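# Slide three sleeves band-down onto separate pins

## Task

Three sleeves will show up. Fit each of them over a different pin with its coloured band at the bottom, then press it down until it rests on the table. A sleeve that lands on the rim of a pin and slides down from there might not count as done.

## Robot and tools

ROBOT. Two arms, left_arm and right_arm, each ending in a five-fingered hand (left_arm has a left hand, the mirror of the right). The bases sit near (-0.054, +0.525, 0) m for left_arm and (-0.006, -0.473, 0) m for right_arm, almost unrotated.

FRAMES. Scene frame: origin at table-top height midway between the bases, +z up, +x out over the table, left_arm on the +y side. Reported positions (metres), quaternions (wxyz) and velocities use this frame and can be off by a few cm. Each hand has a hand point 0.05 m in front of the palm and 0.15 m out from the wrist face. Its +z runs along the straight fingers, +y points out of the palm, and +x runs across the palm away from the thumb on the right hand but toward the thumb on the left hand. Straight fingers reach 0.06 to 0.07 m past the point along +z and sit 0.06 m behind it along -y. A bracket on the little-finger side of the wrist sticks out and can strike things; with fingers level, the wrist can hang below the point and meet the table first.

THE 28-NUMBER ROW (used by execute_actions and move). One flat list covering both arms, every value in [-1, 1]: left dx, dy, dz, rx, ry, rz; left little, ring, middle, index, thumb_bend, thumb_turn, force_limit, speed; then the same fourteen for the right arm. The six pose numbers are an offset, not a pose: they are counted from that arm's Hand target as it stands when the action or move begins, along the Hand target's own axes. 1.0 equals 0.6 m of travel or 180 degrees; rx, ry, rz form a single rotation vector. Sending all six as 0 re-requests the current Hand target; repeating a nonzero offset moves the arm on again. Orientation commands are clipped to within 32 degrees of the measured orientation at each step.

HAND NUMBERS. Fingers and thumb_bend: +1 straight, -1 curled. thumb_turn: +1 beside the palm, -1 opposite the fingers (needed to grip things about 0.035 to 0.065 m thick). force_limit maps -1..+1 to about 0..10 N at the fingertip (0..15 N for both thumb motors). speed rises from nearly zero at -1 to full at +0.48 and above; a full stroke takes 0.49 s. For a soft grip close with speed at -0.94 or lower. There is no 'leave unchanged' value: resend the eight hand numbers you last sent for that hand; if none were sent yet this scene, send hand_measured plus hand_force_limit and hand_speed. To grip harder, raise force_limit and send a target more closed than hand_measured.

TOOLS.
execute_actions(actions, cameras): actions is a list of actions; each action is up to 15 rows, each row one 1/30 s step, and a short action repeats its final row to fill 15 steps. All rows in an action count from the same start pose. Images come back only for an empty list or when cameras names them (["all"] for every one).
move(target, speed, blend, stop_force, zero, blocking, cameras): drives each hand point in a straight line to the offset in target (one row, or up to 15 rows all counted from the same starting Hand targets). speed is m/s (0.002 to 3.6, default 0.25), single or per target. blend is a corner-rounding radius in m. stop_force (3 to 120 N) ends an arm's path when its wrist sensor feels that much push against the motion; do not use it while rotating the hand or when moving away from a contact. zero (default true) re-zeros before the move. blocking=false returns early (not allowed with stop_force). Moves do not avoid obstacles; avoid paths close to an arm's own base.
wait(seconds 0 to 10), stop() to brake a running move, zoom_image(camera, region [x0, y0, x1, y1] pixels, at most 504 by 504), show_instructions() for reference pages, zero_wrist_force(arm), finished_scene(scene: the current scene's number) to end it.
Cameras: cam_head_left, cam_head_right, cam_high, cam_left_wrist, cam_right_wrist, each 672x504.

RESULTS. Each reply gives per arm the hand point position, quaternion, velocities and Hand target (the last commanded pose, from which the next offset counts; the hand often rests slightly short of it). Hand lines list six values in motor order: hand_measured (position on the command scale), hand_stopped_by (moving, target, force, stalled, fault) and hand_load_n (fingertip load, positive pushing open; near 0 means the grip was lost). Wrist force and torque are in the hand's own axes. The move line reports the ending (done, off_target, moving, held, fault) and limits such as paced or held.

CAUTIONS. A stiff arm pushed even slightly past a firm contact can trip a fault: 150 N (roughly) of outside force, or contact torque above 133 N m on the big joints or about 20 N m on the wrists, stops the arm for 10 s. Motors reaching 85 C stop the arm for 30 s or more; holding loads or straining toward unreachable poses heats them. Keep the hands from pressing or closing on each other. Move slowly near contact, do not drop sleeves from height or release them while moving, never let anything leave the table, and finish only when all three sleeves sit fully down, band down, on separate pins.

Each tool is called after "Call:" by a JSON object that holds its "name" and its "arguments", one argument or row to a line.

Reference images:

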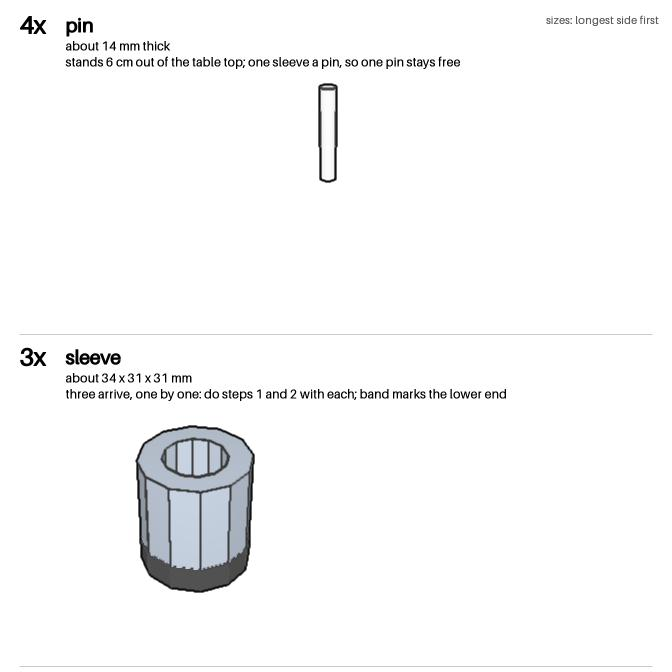

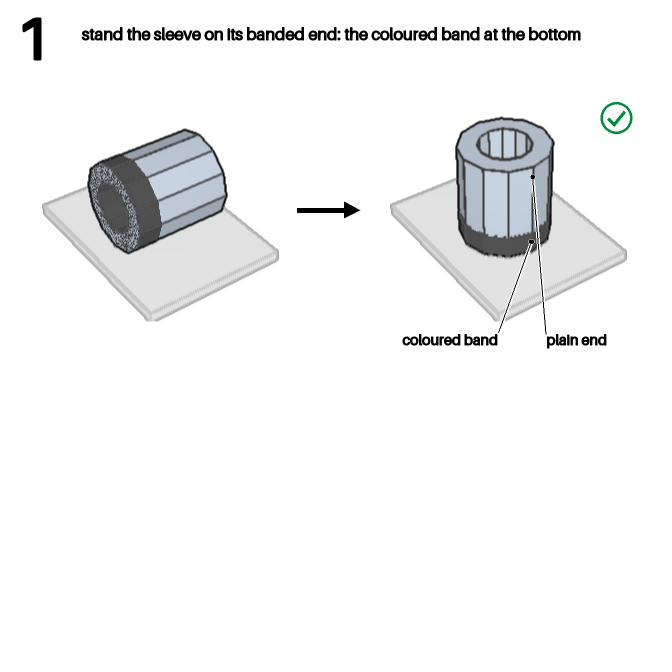

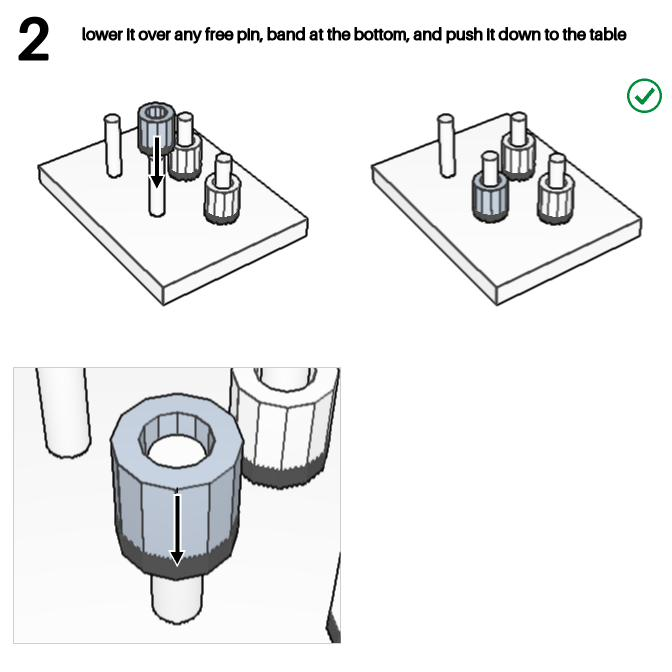

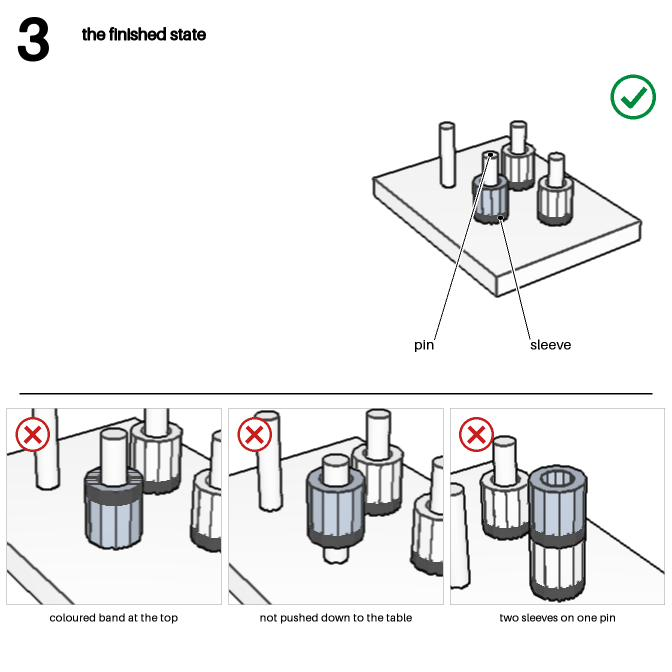

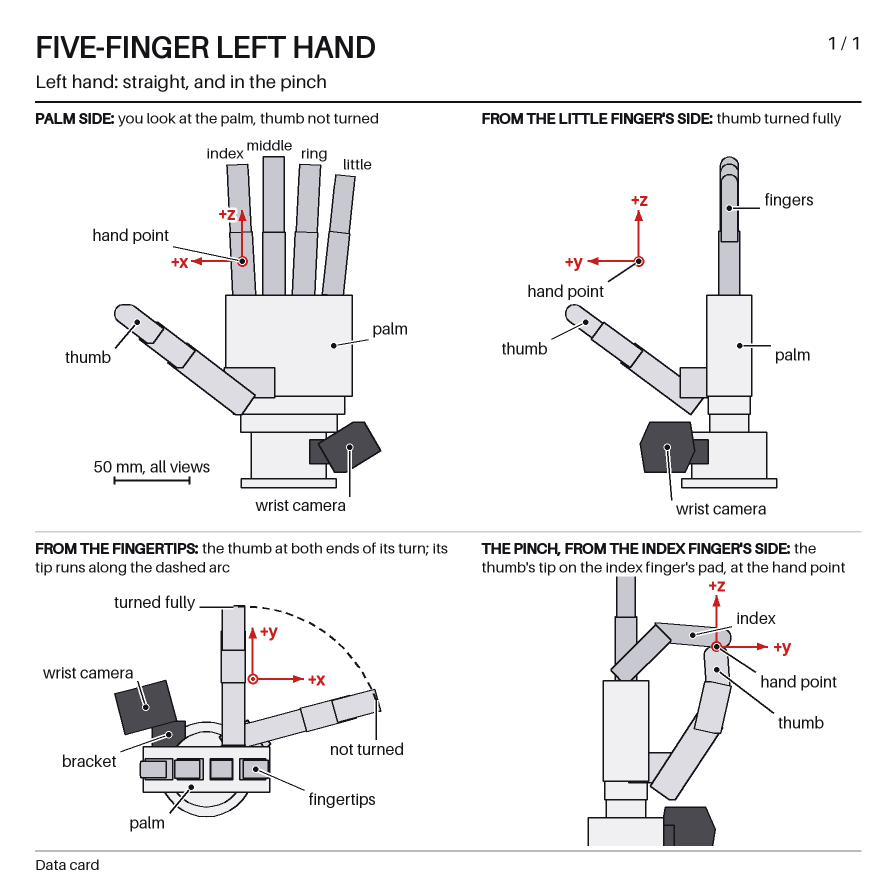

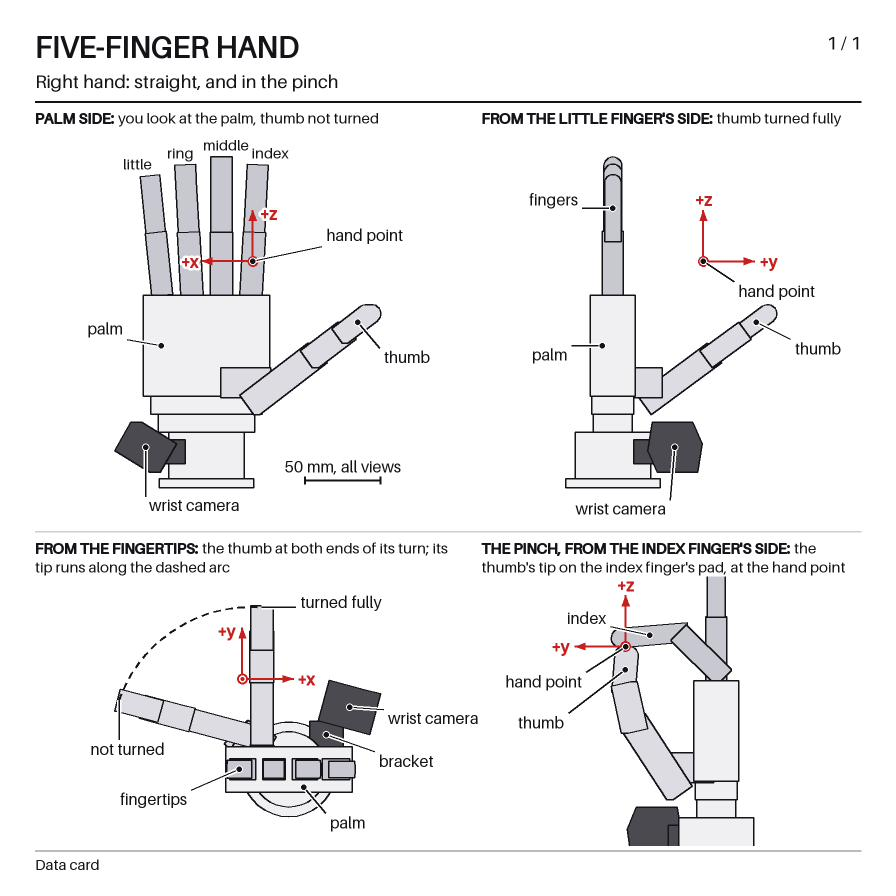

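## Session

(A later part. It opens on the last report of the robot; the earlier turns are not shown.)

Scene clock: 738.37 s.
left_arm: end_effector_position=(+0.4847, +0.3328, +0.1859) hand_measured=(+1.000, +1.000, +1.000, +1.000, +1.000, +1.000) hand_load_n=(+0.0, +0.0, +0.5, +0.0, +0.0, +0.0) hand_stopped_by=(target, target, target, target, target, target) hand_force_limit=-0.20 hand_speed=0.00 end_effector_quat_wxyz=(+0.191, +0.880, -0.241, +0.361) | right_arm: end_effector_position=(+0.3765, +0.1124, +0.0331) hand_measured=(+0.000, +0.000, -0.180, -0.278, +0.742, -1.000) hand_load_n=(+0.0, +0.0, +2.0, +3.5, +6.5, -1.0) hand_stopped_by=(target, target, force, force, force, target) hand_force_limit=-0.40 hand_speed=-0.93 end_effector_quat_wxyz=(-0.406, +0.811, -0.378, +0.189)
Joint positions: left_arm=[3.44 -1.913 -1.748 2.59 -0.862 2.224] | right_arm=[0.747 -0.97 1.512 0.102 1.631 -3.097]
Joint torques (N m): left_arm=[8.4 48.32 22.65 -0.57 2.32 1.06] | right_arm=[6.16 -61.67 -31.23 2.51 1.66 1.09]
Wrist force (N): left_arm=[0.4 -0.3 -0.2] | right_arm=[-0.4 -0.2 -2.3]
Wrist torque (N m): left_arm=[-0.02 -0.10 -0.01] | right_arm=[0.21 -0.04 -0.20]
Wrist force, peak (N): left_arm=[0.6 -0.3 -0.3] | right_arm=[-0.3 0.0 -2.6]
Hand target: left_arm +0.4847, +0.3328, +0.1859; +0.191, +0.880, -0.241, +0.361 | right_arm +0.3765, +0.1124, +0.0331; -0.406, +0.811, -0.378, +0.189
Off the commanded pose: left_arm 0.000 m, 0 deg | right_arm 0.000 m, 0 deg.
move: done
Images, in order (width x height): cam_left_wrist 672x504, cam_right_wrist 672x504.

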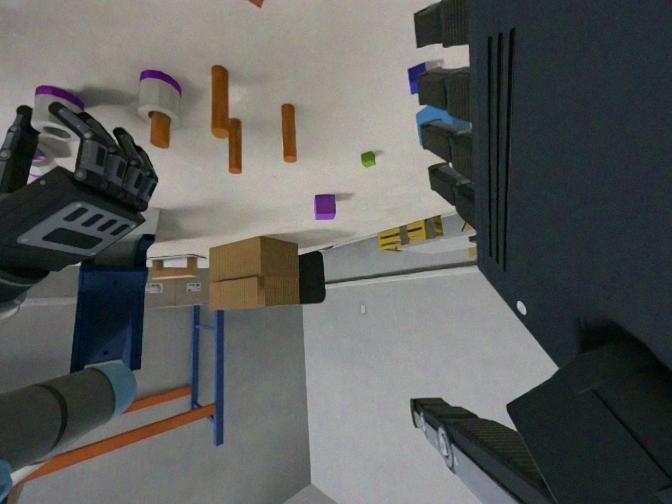

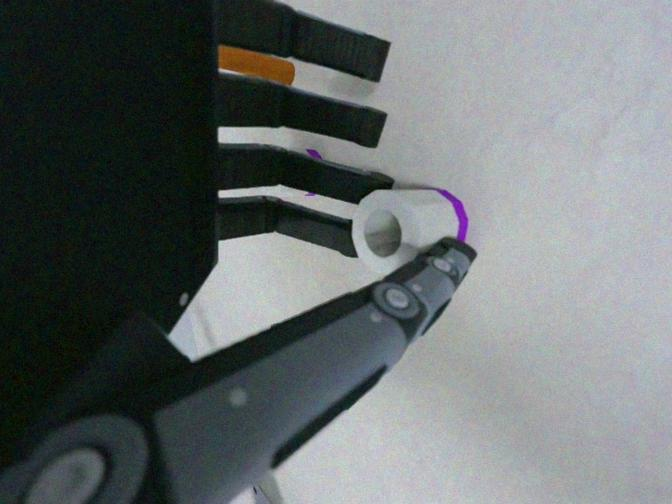

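Call:
{"name": "move", "arguments": {
  "target": [
    [0,0,0,0,0,0,1,1,1,1,1,1,-0.2,0.0,0,-0.1427,-0.107,0,0,0,0.0,0.0,-0.35,-0.35,0.4,-1,-0.4,-0.93]
  ],
  "speed": 0.07,
  "cameras": ["all"]
}}

Scene clock: 742.70 s.
left_arm: end_effector_position=(+0.4847, +0.3328, +0.1859) hand_measured=(+1.000, +1.000, +1.000, +1.000, +1.000, +1.000) hand_load_n=(+0.0, +0.0, +0.0, +0.0, +0.0, +0.0) hand_stopped_by=(target, target, target, target, target, target) hand_force_limit=-0.20 hand_speed=0.00 end_effector_quat_wxyz=(+0.191, +0.880, -0.241, +0.361) | right_arm: end_effector_position=(+0.3764, +0.1124, +0.1403) hand_measured=(+0.000, +0.000, -0.180, -0.278, +0.742, -1.000) hand_load_n=(+0.0, +0.0, +2.0, +3.0, +6.5, -0.5) hand_stopped_by=(target, target, force, force, force, target) hand_force_limit=-0.40 hand_speed=-0.93 end_effector_quat_wxyz=(-0.406, +0.811, -0.378, +0.189)
Joint positions: left_arm=[3.44 -1.913 -1.748 2.59 -0.862 2.224] | right_arm=[0.748 -1.075 1.381 0.337 1.631 -3.097]
Joint torques (N m): left_arm=[8.7 47.89 22.54 -0.56 2.32 0.9] | right_arm=[6.18 -39.19 -13.65 -1.76 1.92 1.17]
Wrist force (N): left_arm=[0.3 -0.3 -0.2] | right_arm=[-0.1 0.4 -1.8]
Wrist torque (N m): left_arm=[-0.02 -0.08 -0.01] | right_arm=[0.28 -0.09 -0.15]
Wrist force, peak (N): left_arm=[0.3 -0.6 -0.2] | right_arm=[-0.3 0.0 -2.7]
Hand target: left_arm +0.4847, +0.3328, +0.1859; +0.191, +0.880, -0.241, +0.361 | right_arm +0.3764, +0.1124, +0.1401; -0.406, +0.811, -0.378, +0.189
Off the commanded pose: left_arm 0.000 m, 0 deg | right_arm 0.000 m, 0 deg.
move: done

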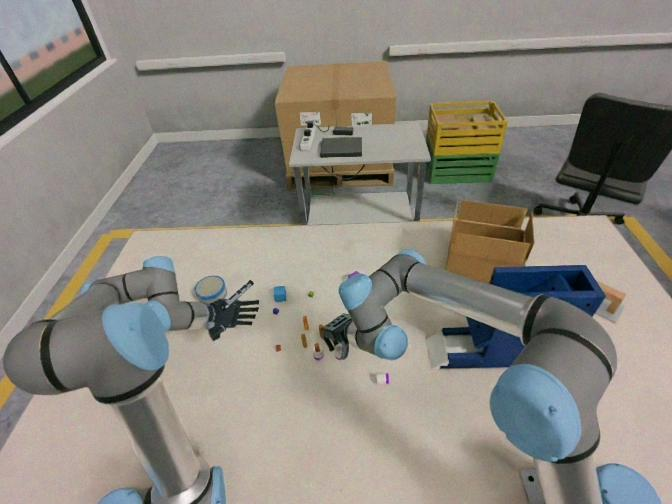

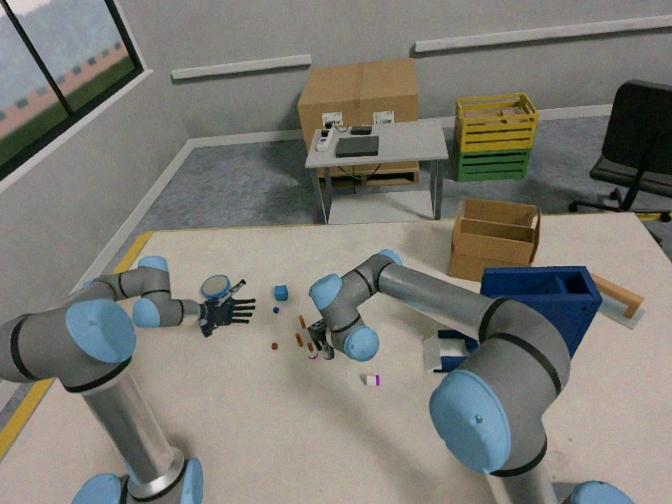

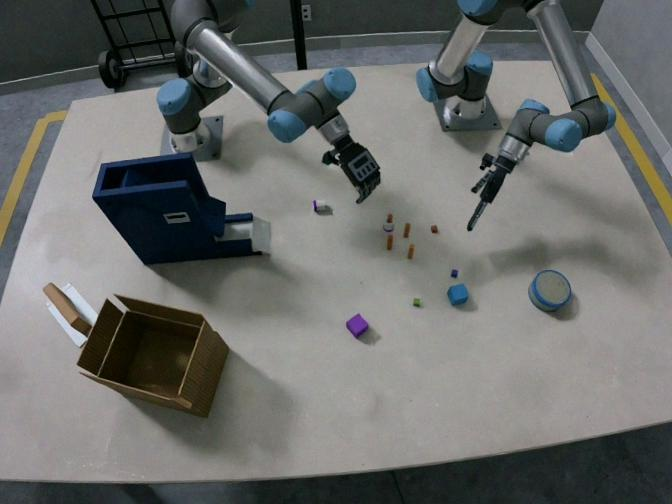

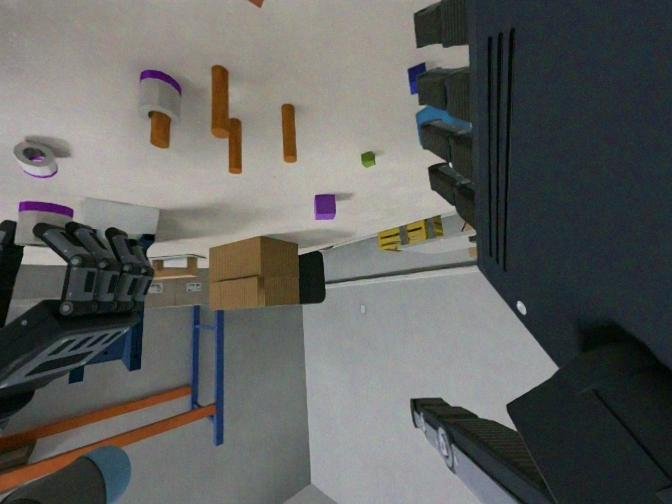

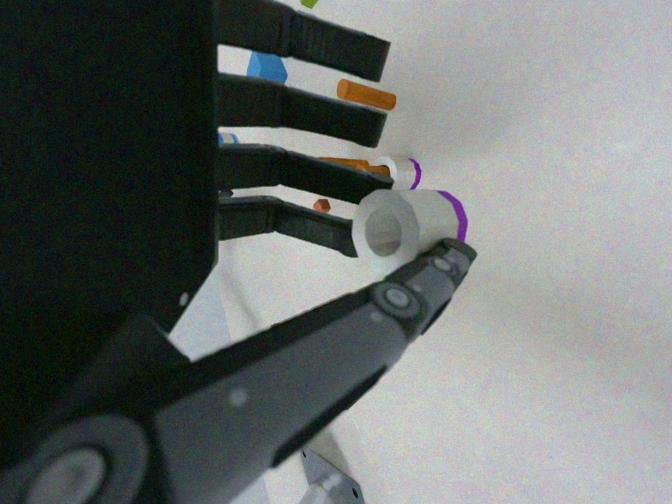

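Call:
{"name": "move", "arguments": {
  "target": [
    [0,0,0,0,0,0,1,1,1,1,1,1,-0.2,0.0,0.0498,-0.144,0.1918,0,0,0,0.0,0.0,-0.35,-0.35,0.4,-1,-0.4,-0.93]
  ],
  "speed": 0.12,
  "cameras": ["all"]
}}

Scene clock: 749.73 s.
left_arm: end_effector_position=(+0.4847, +0.3328, +0.1859) hand_measured=(+1.000, +1.000, +1.000, +1.000, +1.000, +1.000) hand_load_n=(+0.0, +0.0, +0.0, +0.0, +0.0, +0.0) hand_stopped_by=(target, target, target, target, target, target) hand_force_limit=-0.20 hand_speed=0.00 end_effector_quat_wxyz=(+0.191, +0.880, -0.241, +0.361) | right_arm: end_effector_position=(+0.5058, +0.1820, +0.1403) hand_measured=(+0.000, +0.000, -0.180, -0.278, +0.742, -1.000) hand_load_n=(+0.0, +0.0, +2.0, +3.0, +6.5, -0.5) hand_stopped_by=(target, target, force, force, force, target) hand_force_limit=-0.40 hand_speed=-0.93 end_effector_quat_wxyz=(-0.406, +0.811, -0.378, +0.189)
Joint positions: left_arm=[3.44 -1.913 -1.748 2.59 -0.862 2.224] | right_arm=[0.686 -0.722 0.786 0.579 1.581 -3.135]
Joint torques (N m): left_arm=[8.41 47.94 22.75 -0.57 2.14 1.08] | right_arm=[6.63 -63.37 -33.63 -0.79 1.86 1.09]
Wrist force (N): left_arm=[0.4 -0.3 -0.1] | right_arm=[-0.2 0.4 -1.3]
Wrist torque (N m): left_arm=[-0.02 -0.09 -0.01] | right_arm=[0.23 -0.10 -0.03]
Wrist force, peak (N): left_arm=[0.6 -0.3 -0.2] | right_arm=[-0.8 1.2 -2.9]
Hand target: left_arm +0.4847, +0.3328, +0.1859; +0.191, +0.880, -0.241, +0.361 | right_arm +0.5058, +0.1821, +0.1403; -0.406, +0.811, -0.378, +0.189
Off the commanded pose: left_arm 0.000 m, 0 deg | right_arm 0.000 m, 0 deg.
move: done

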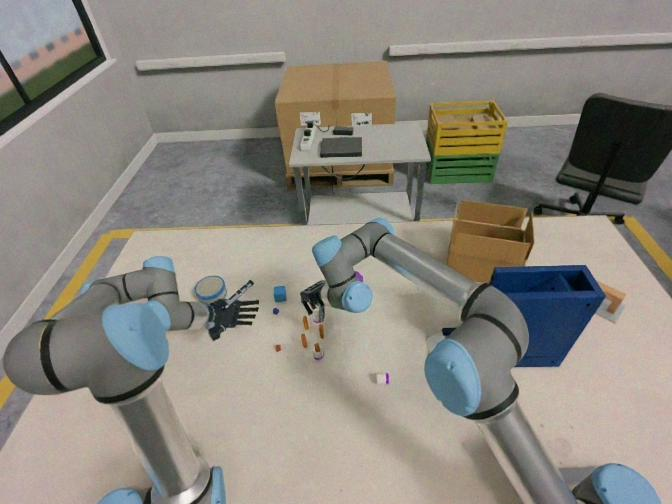

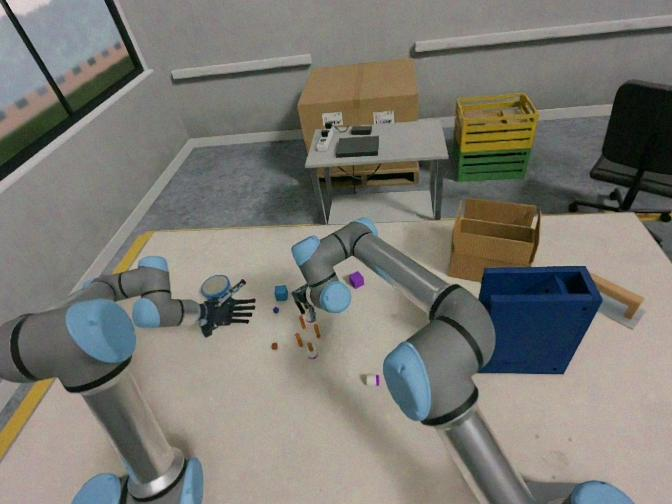

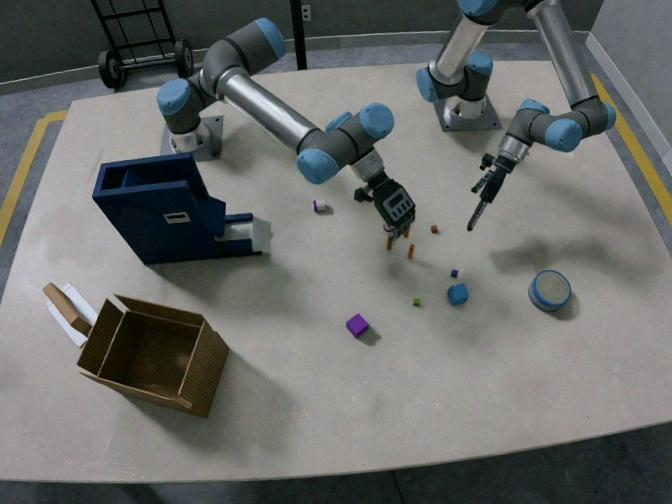

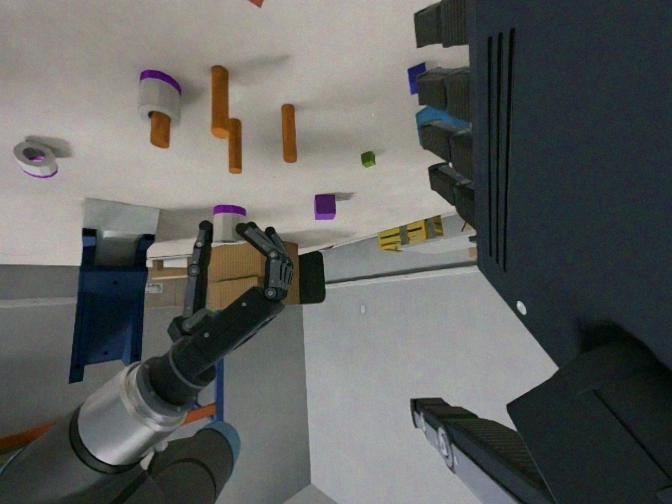

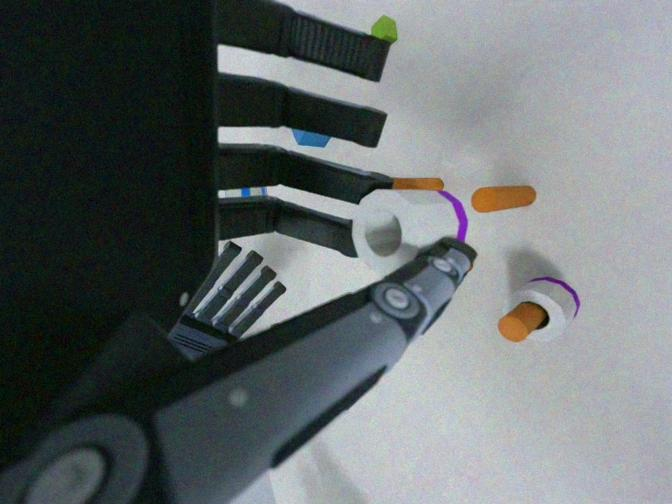

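Call:
{"name": "zoom_image", "arguments": {
  "camera": "cam_left_wrist",
  "region": [170, 50, 320, 260]
}}

Call:
{"name": "zoom_image", "arguments": {
  "camera": "cam_right_wrist",
  "region": [340, 140, 600, 360]
}}

Call:
{"name": "zoom_image", "arguments": {
  "camera": "cam_head_left",
  "region": [260, 260, 380, 380]
}}

Call:
{"name": "zoom_image", "arguments": {
  "camera": "cam_head_right",
  "region": [250, 260, 370, 380]
}}

Call:
{"name": "zoom_image", "arguments": {
  "camera": "cam_high",
  "region": [340, 160, 460, 280]
}}

Scaled by 2.400 from the camera's 672x504 image, which has a finer 960x720 frame.

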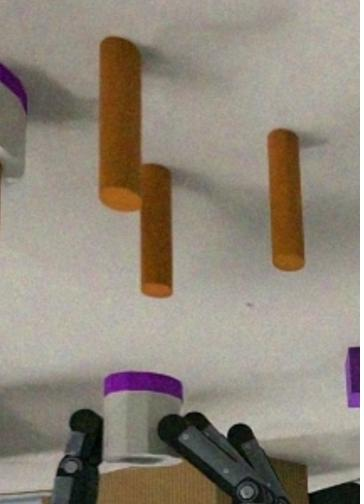

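Scaled by 1.938 from the camera's 672x504 image, which has a finer 960x720 frame.

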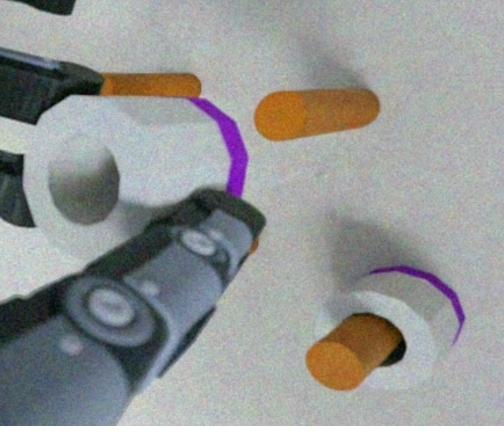

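Scaled by 4.200 from the camera's 672x504 image, which has a finer 960x720 frame.

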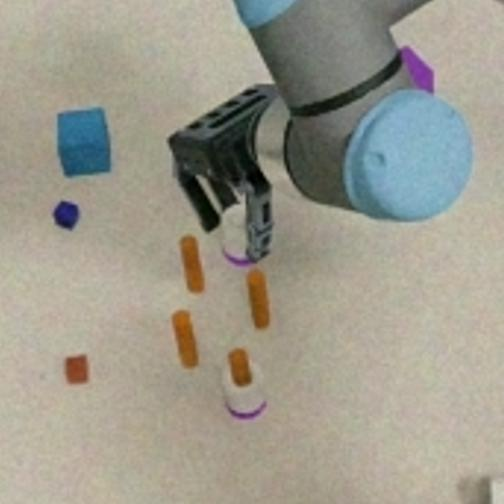

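Scaled by 4.200 from the camera's 672x504 image, which has a finer 960x720 frame.

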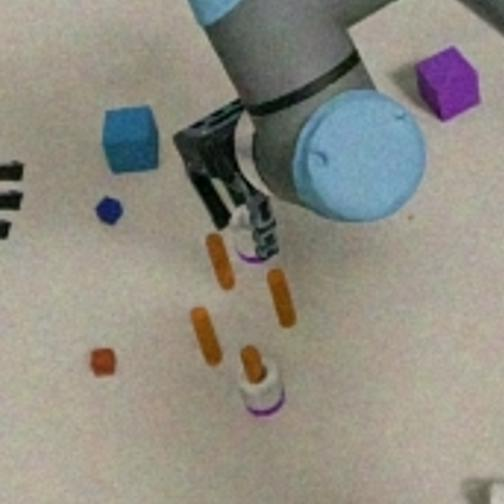

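Scaled by 4.200 from the camera's 672x504 image, which has a finer 960x720 frame.

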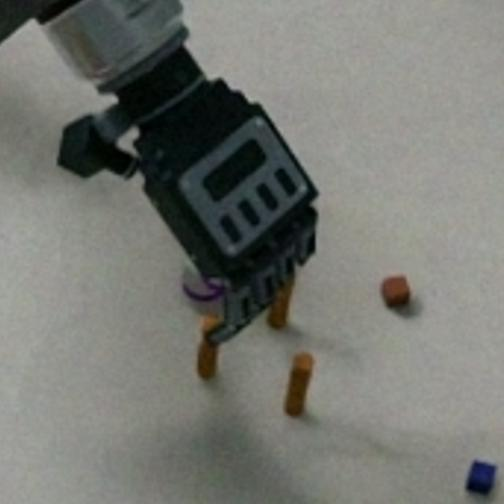

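Call:
{"name": "move", "arguments": {
  "target": [
    [0,0,0,0,0,0,1,1,1,1,1,1,-0.2,0.0,0.0023,0.0419,0.0414,0,0,0,0.0,0.0,-0.35,-0.35,0.4,-1,-0.4,-0.93]
  ],
  "speed": 0.06,
  "cameras": ["all"]
}}

Call:
{"name": "zoom_image", "arguments": {
  "camera": "cam_left_wrist",
  "region": [170, 50, 320, 260]
}}

Call:
{"name": "zoom_image", "arguments": {
  "camera": "cam_right_wrist",
  "region": [340, 140, 600, 360]
}}

Call:
{"name": "zoom_image", "arguments": {
  "camera": "cam_head_left",
  "region": [280, 290, 360, 370]
}}

Call:
{"name": "zoom_image", "arguments": {
  "camera": "cam_head_right",
  "region": [270, 290, 350, 370]
}}

Call:
{"name": "zoom_image", "arguments": {
  "camera": "cam_high",
  "region": [350, 190, 430, 270]
}}

Scene clock: 791.63 s.
left_arm: end_effector_position=(+0.4847, +0.3328, +0.1859) hand_measured=(+1.000, +1.000, +1.000, +1.000, +1.000, +1.000) hand_load_n=(+0.0, +0.0, +0.0, +0.0, +0.0, +0.0) hand_stopped_by=(target, target, target, target, target, target) hand_force_limit=-0.20 hand_speed=0.00 end_effector_quat_wxyz=(+0.191, +0.880, -0.241, +0.361) | right_arm: end_effector_position=(+0.5104, +0.1841, +0.1051) hand_measured=(+0.000, +0.000, -0.180, -0.278, +0.742, -1.000) hand_load_n=(+0.0, +0.0, +2.0, +3.0, +6.0, -0.5) hand_stopped_by=(target, target, force, force, force, target) hand_force_limit=-0.40 hand_speed=-0.93 end_effector_quat_wxyz=(-0.406, +0.811, -0.378, +0.189)
Joint positions: left_arm=[3.44 -1.913 -1.748 2.59 -0.862 2.224] | right_arm=[0.683 -0.696 0.829 0.51 1.579 -3.136]
Joint torques (N m): left_arm=[8.29 48.97 24.19 -0.59 2 1] | right_arm=[-3.35 -76.07 -34.96 2.53 -2.03 -1.45]
Wrist force (N): left_arm=[0.4 -0.2 -0.2] | right_arm=[-0.2 0.4 -1.3]
Wrist torque (N m): left_arm=[0.00 -0.10 -0.01] | right_arm=[0.24 -0.09 -0.03]
Wrist force, peak (N): left_arm=[0.6 -0.5 -0.2] | right_arm=[-0.3 0.4 -1.7]
Hand target: left_arm +0.4847, +0.3328, +0.1859; +0.191, +0.880, -0.241, +0.361 | right_arm +0.5104, +0.1841, +0.1053; -0.406, +0.811, -0.378, +0.189
Off the commanded pose: left_arm 0.000 m, 0 deg | right_arm 0.000 m, 0 deg.
move: done

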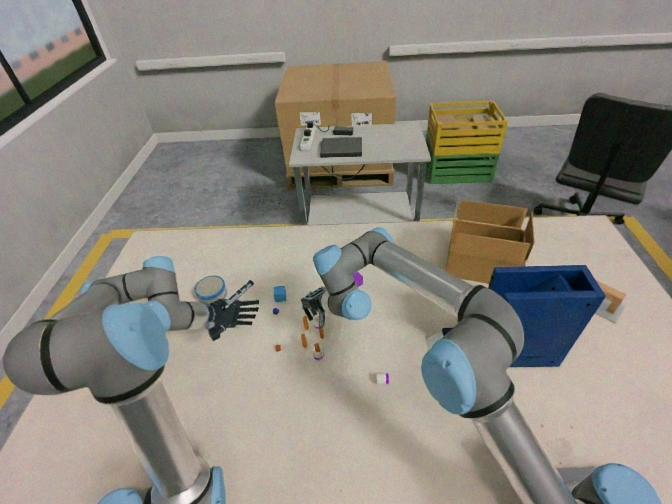

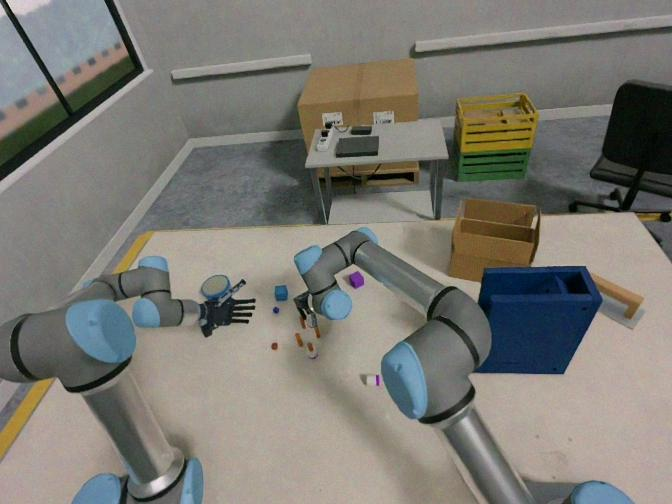

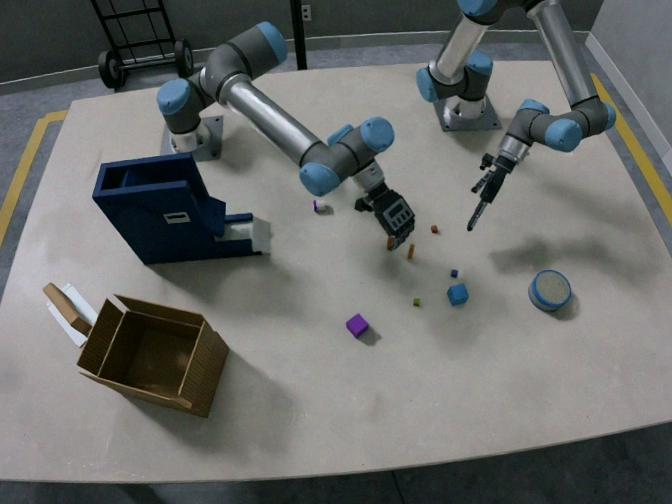

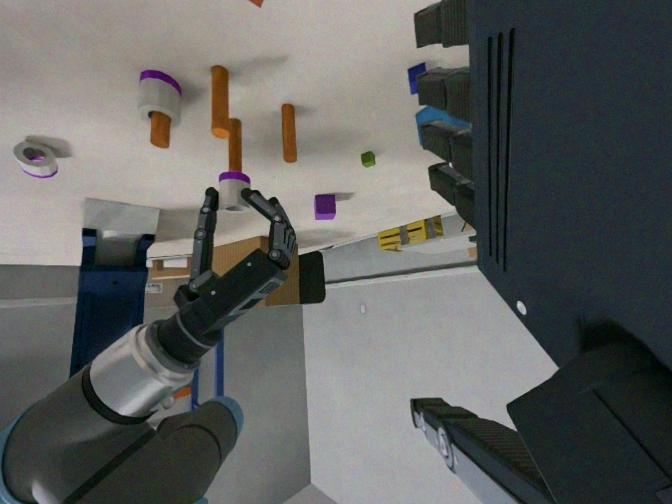

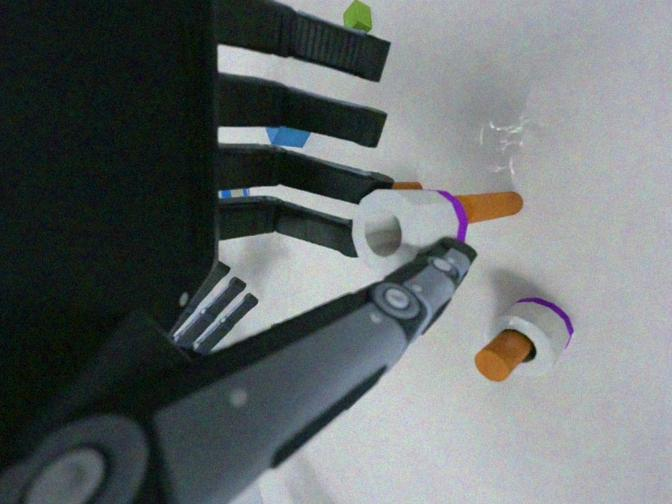

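Scaled by 2.400 from the camera's 672x504 image, which has a finer 960x720 frame.

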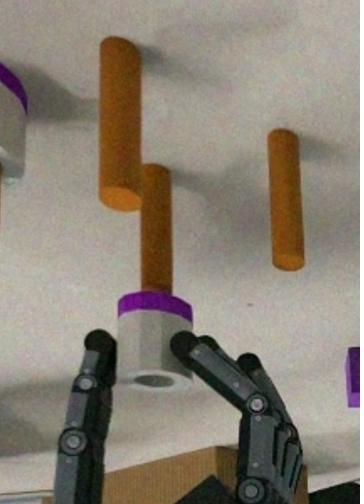

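Scaled by 1.938 from the camera's 672x504 image, which has a finer 960x720 frame.

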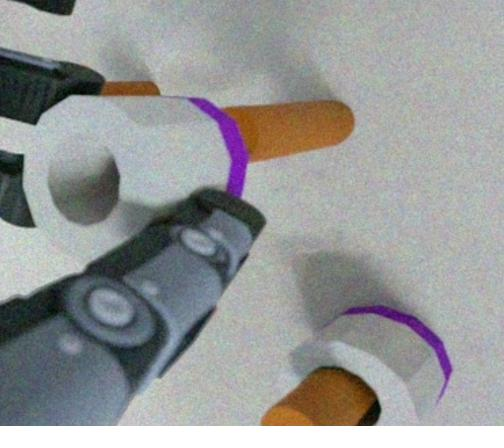

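Scaled by 6.300 from the camera's 672x504 image, which has a finer 960x720 frame.

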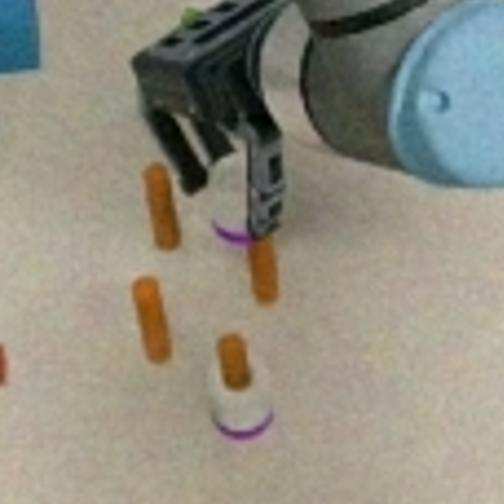

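Scaled by 6.300 from the camera's 672x504 image, which has a finer 960x720 frame.

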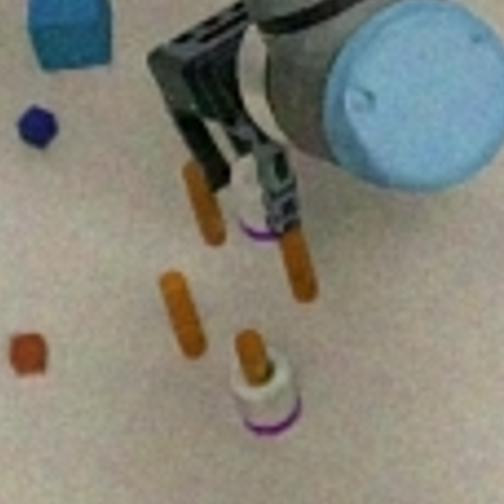

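Scaled by 6.300 from the camera's 672x504 image, which has a finer 960x720 frame.

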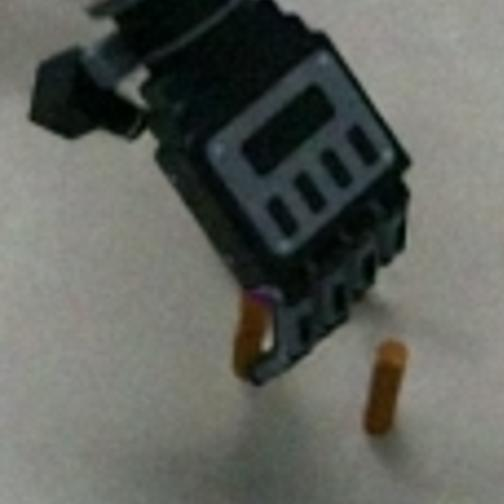

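Call:
{"name": "zoom_image", "arguments": {
  "camera": "cam_right_wrist",
  "region": [330, 160, 540, 290]
}}

Call:
{"name": "zoom_image", "arguments": {
  "camera": "cam_left_wrist",
  "region": [200, 90, 270, 230]
}}

Scaled by 2.400 from the camera's 672x504 image, which has a finer 960x720 frame.

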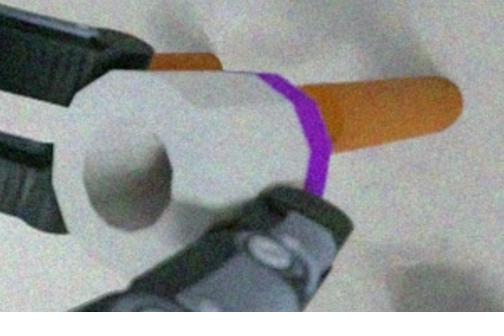

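Scaled by 3.600 from the camera's 672x504 image, which has a finer 960x720 frame.

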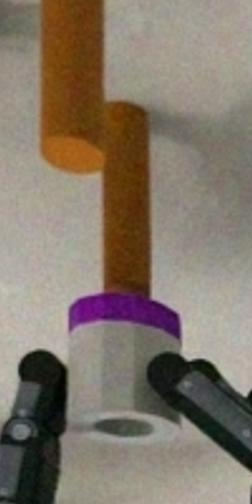

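Call:
{"name": "move", "arguments": {
  "target": [
    [0,0,0,0,0,0,1,1,1,1,1,1,-0.2,0.0,0.0118,0,0,0,0,0,0.0,0.0,-0.35,-0.35,0.4,-1,-0.4,-0.93]
  ],
  "speed": 0.05,
  "cameras": ["all"]
}}

Call:
{"name": "zoom_image", "arguments": {
  "camera": "cam_right_wrist",
  "region": [330, 160, 540, 290]
}}

Call:
{"name": "zoom_image", "arguments": {
  "camera": "cam_left_wrist",
  "region": [200, 90, 270, 230]
}}

Call:
{"name": "zoom_image", "arguments": {
  "camera": "cam_head_left",
  "region": [290, 300, 350, 370]
}}

Call:
{"name": "zoom_image", "arguments": {
  "camera": "cam_head_right",
  "region": [280, 300, 340, 370]
}}

Call:
{"name": "zoom_image", "arguments": {
  "camera": "cam_high",
  "region": [370, 210, 430, 270]
}}

Scene clock: 808.67 s.
left_arm: end_effector_position=(+0.4847, +0.3328, +0.1859) hand_measured=(+1.000, +1.000, +1.000, +1.000, +1.000, +1.000) hand_load_n=(+0.0, +0.0, +0.0, +0.0, +0.0, +0.0) hand_stopped_by=(target, target, target, target, target, target) hand_force_limit=-0.20 hand_speed=0.00 end_effector_quat_wxyz=(+0.191, +0.880, -0.241, +0.361) | right_arm: end_effector_position=(+0.5150, +0.1786, +0.1053) hand_measured=(+0.000, +0.000, -0.180, -0.278, +0.742, -1.000) hand_load_n=(+0.0, +0.0, +2.0, +3.0, +6.0, -1.0) hand_stopped_by=(target, target, force, force, force, target) hand_force_limit=-0.40 hand_speed=-0.93 end_effector_quat_wxyz=(-0.406, +0.811, -0.378, +0.189)
Joint positions: left_arm=[3.44 -1.913 -1.748 2.59 -0.862 2.224] | right_arm=[0.672 -0.701 0.837 0.506 1.571 -3.142]
Joint torques (N m): left_arm=[8.07 48.18 23.99 -0.73 1.99 0.91] | right_arm=[5.07 -70.1 -23.32 -0.98 -0.54 -0.25]
Wrist force (N): left_arm=[0.3 -0.3 0.0] | right_arm=[-0.3 0.2 -1.2]
Wrist torque (N m): left_arm=[-0.03 -0.07 -0.02] | right_arm=[0.19 -0.09 -0.03]
Wrist force, peak (N): left_arm=[0.6 -0.3 -0.3] | right_arm=[-0.2 0.8 -1.6]
Hand target: left_arm +0.4847, +0.3328, +0.1859; +0.191, +0.880, -0.241, +0.361 | right_arm +0.5149, +0.1787, +0.1053; -0.406, +0.811, -0.378, +0.189
Off the commanded pose: left_arm 0.000 m, 0 deg | right_arm 0.000 m, 0 deg.
move: done

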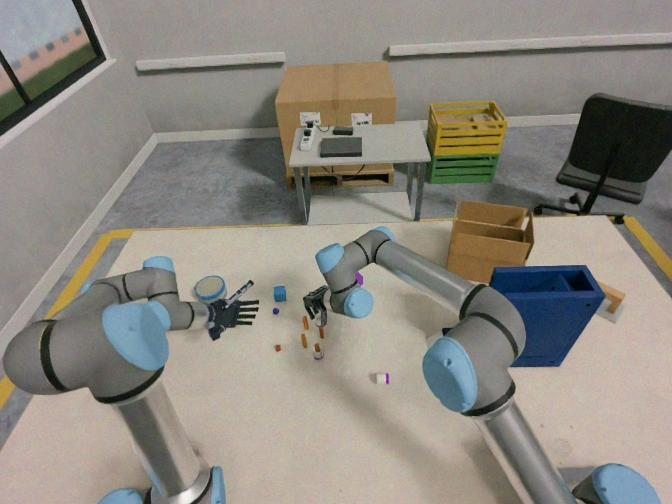

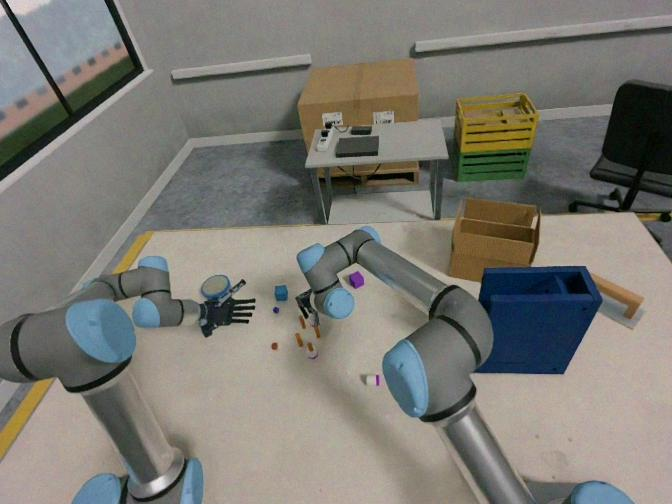

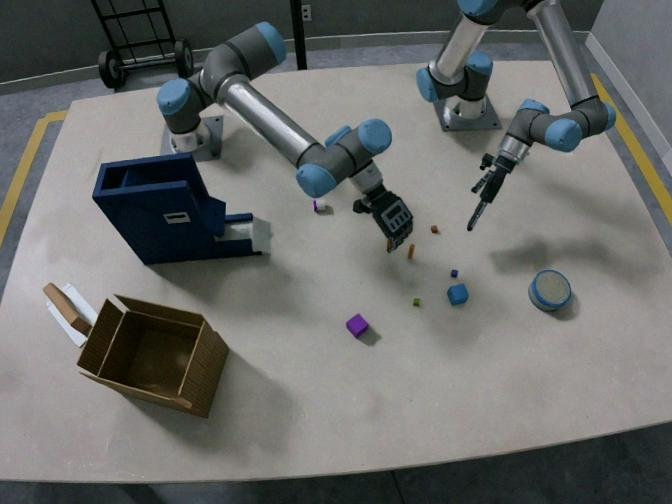

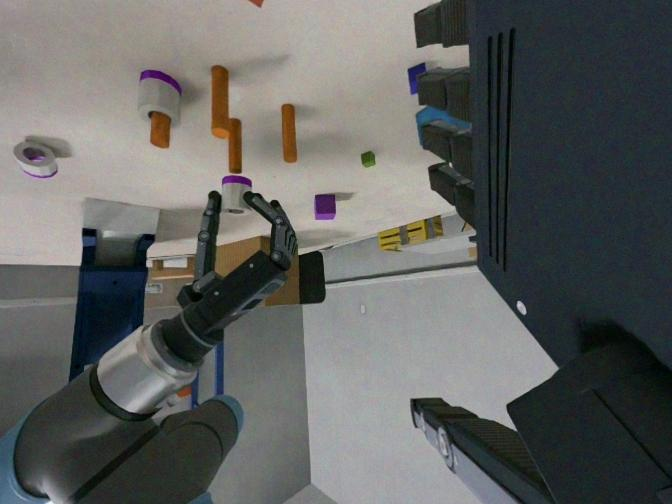

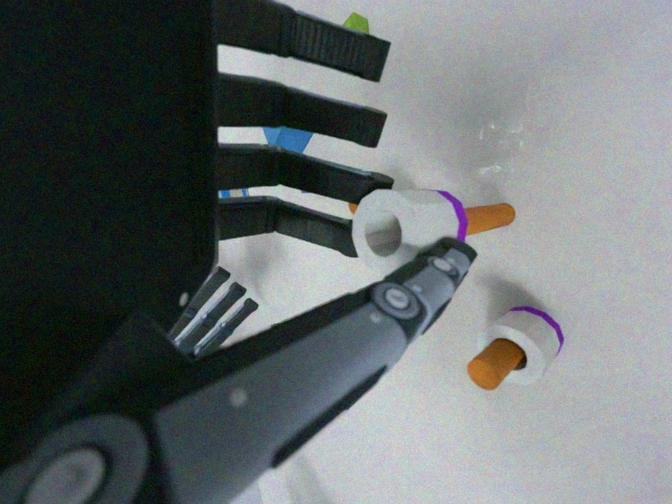

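Scaled by 2.400 from the camera's 672x504 image, which has a finer 960x720 frame.

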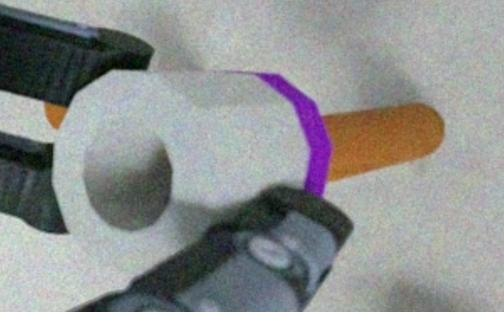

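Scaled by 3.600 from the camera's 672x504 image, which has a finer 960x720 frame.

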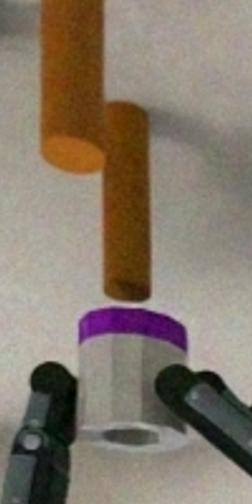

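Scaled by 7.200 from the camera's 672x504 image, which has a finer 960x720 frame.

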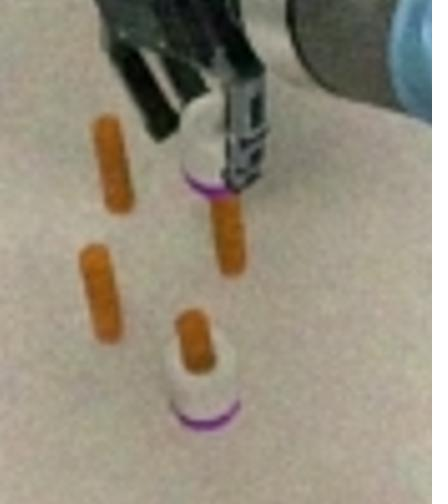

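Scaled by 7.200 from the camera's 672x504 image, which has a finer 960x720 frame.

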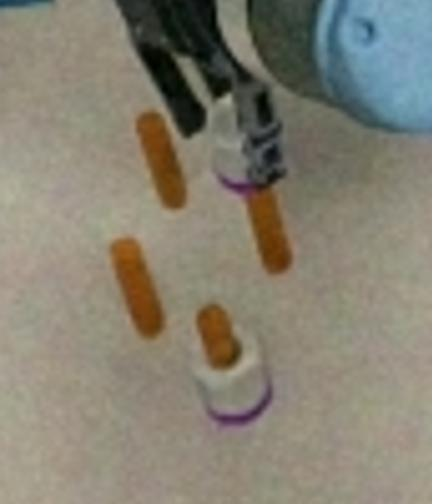

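Scaled by 8.400 from the camera's 672x504 image, which has a finer 960x720 frame.

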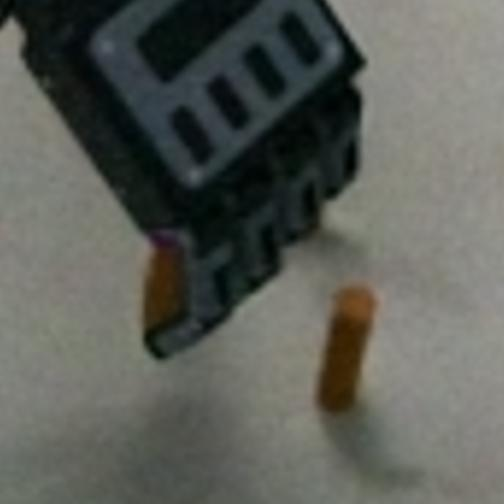

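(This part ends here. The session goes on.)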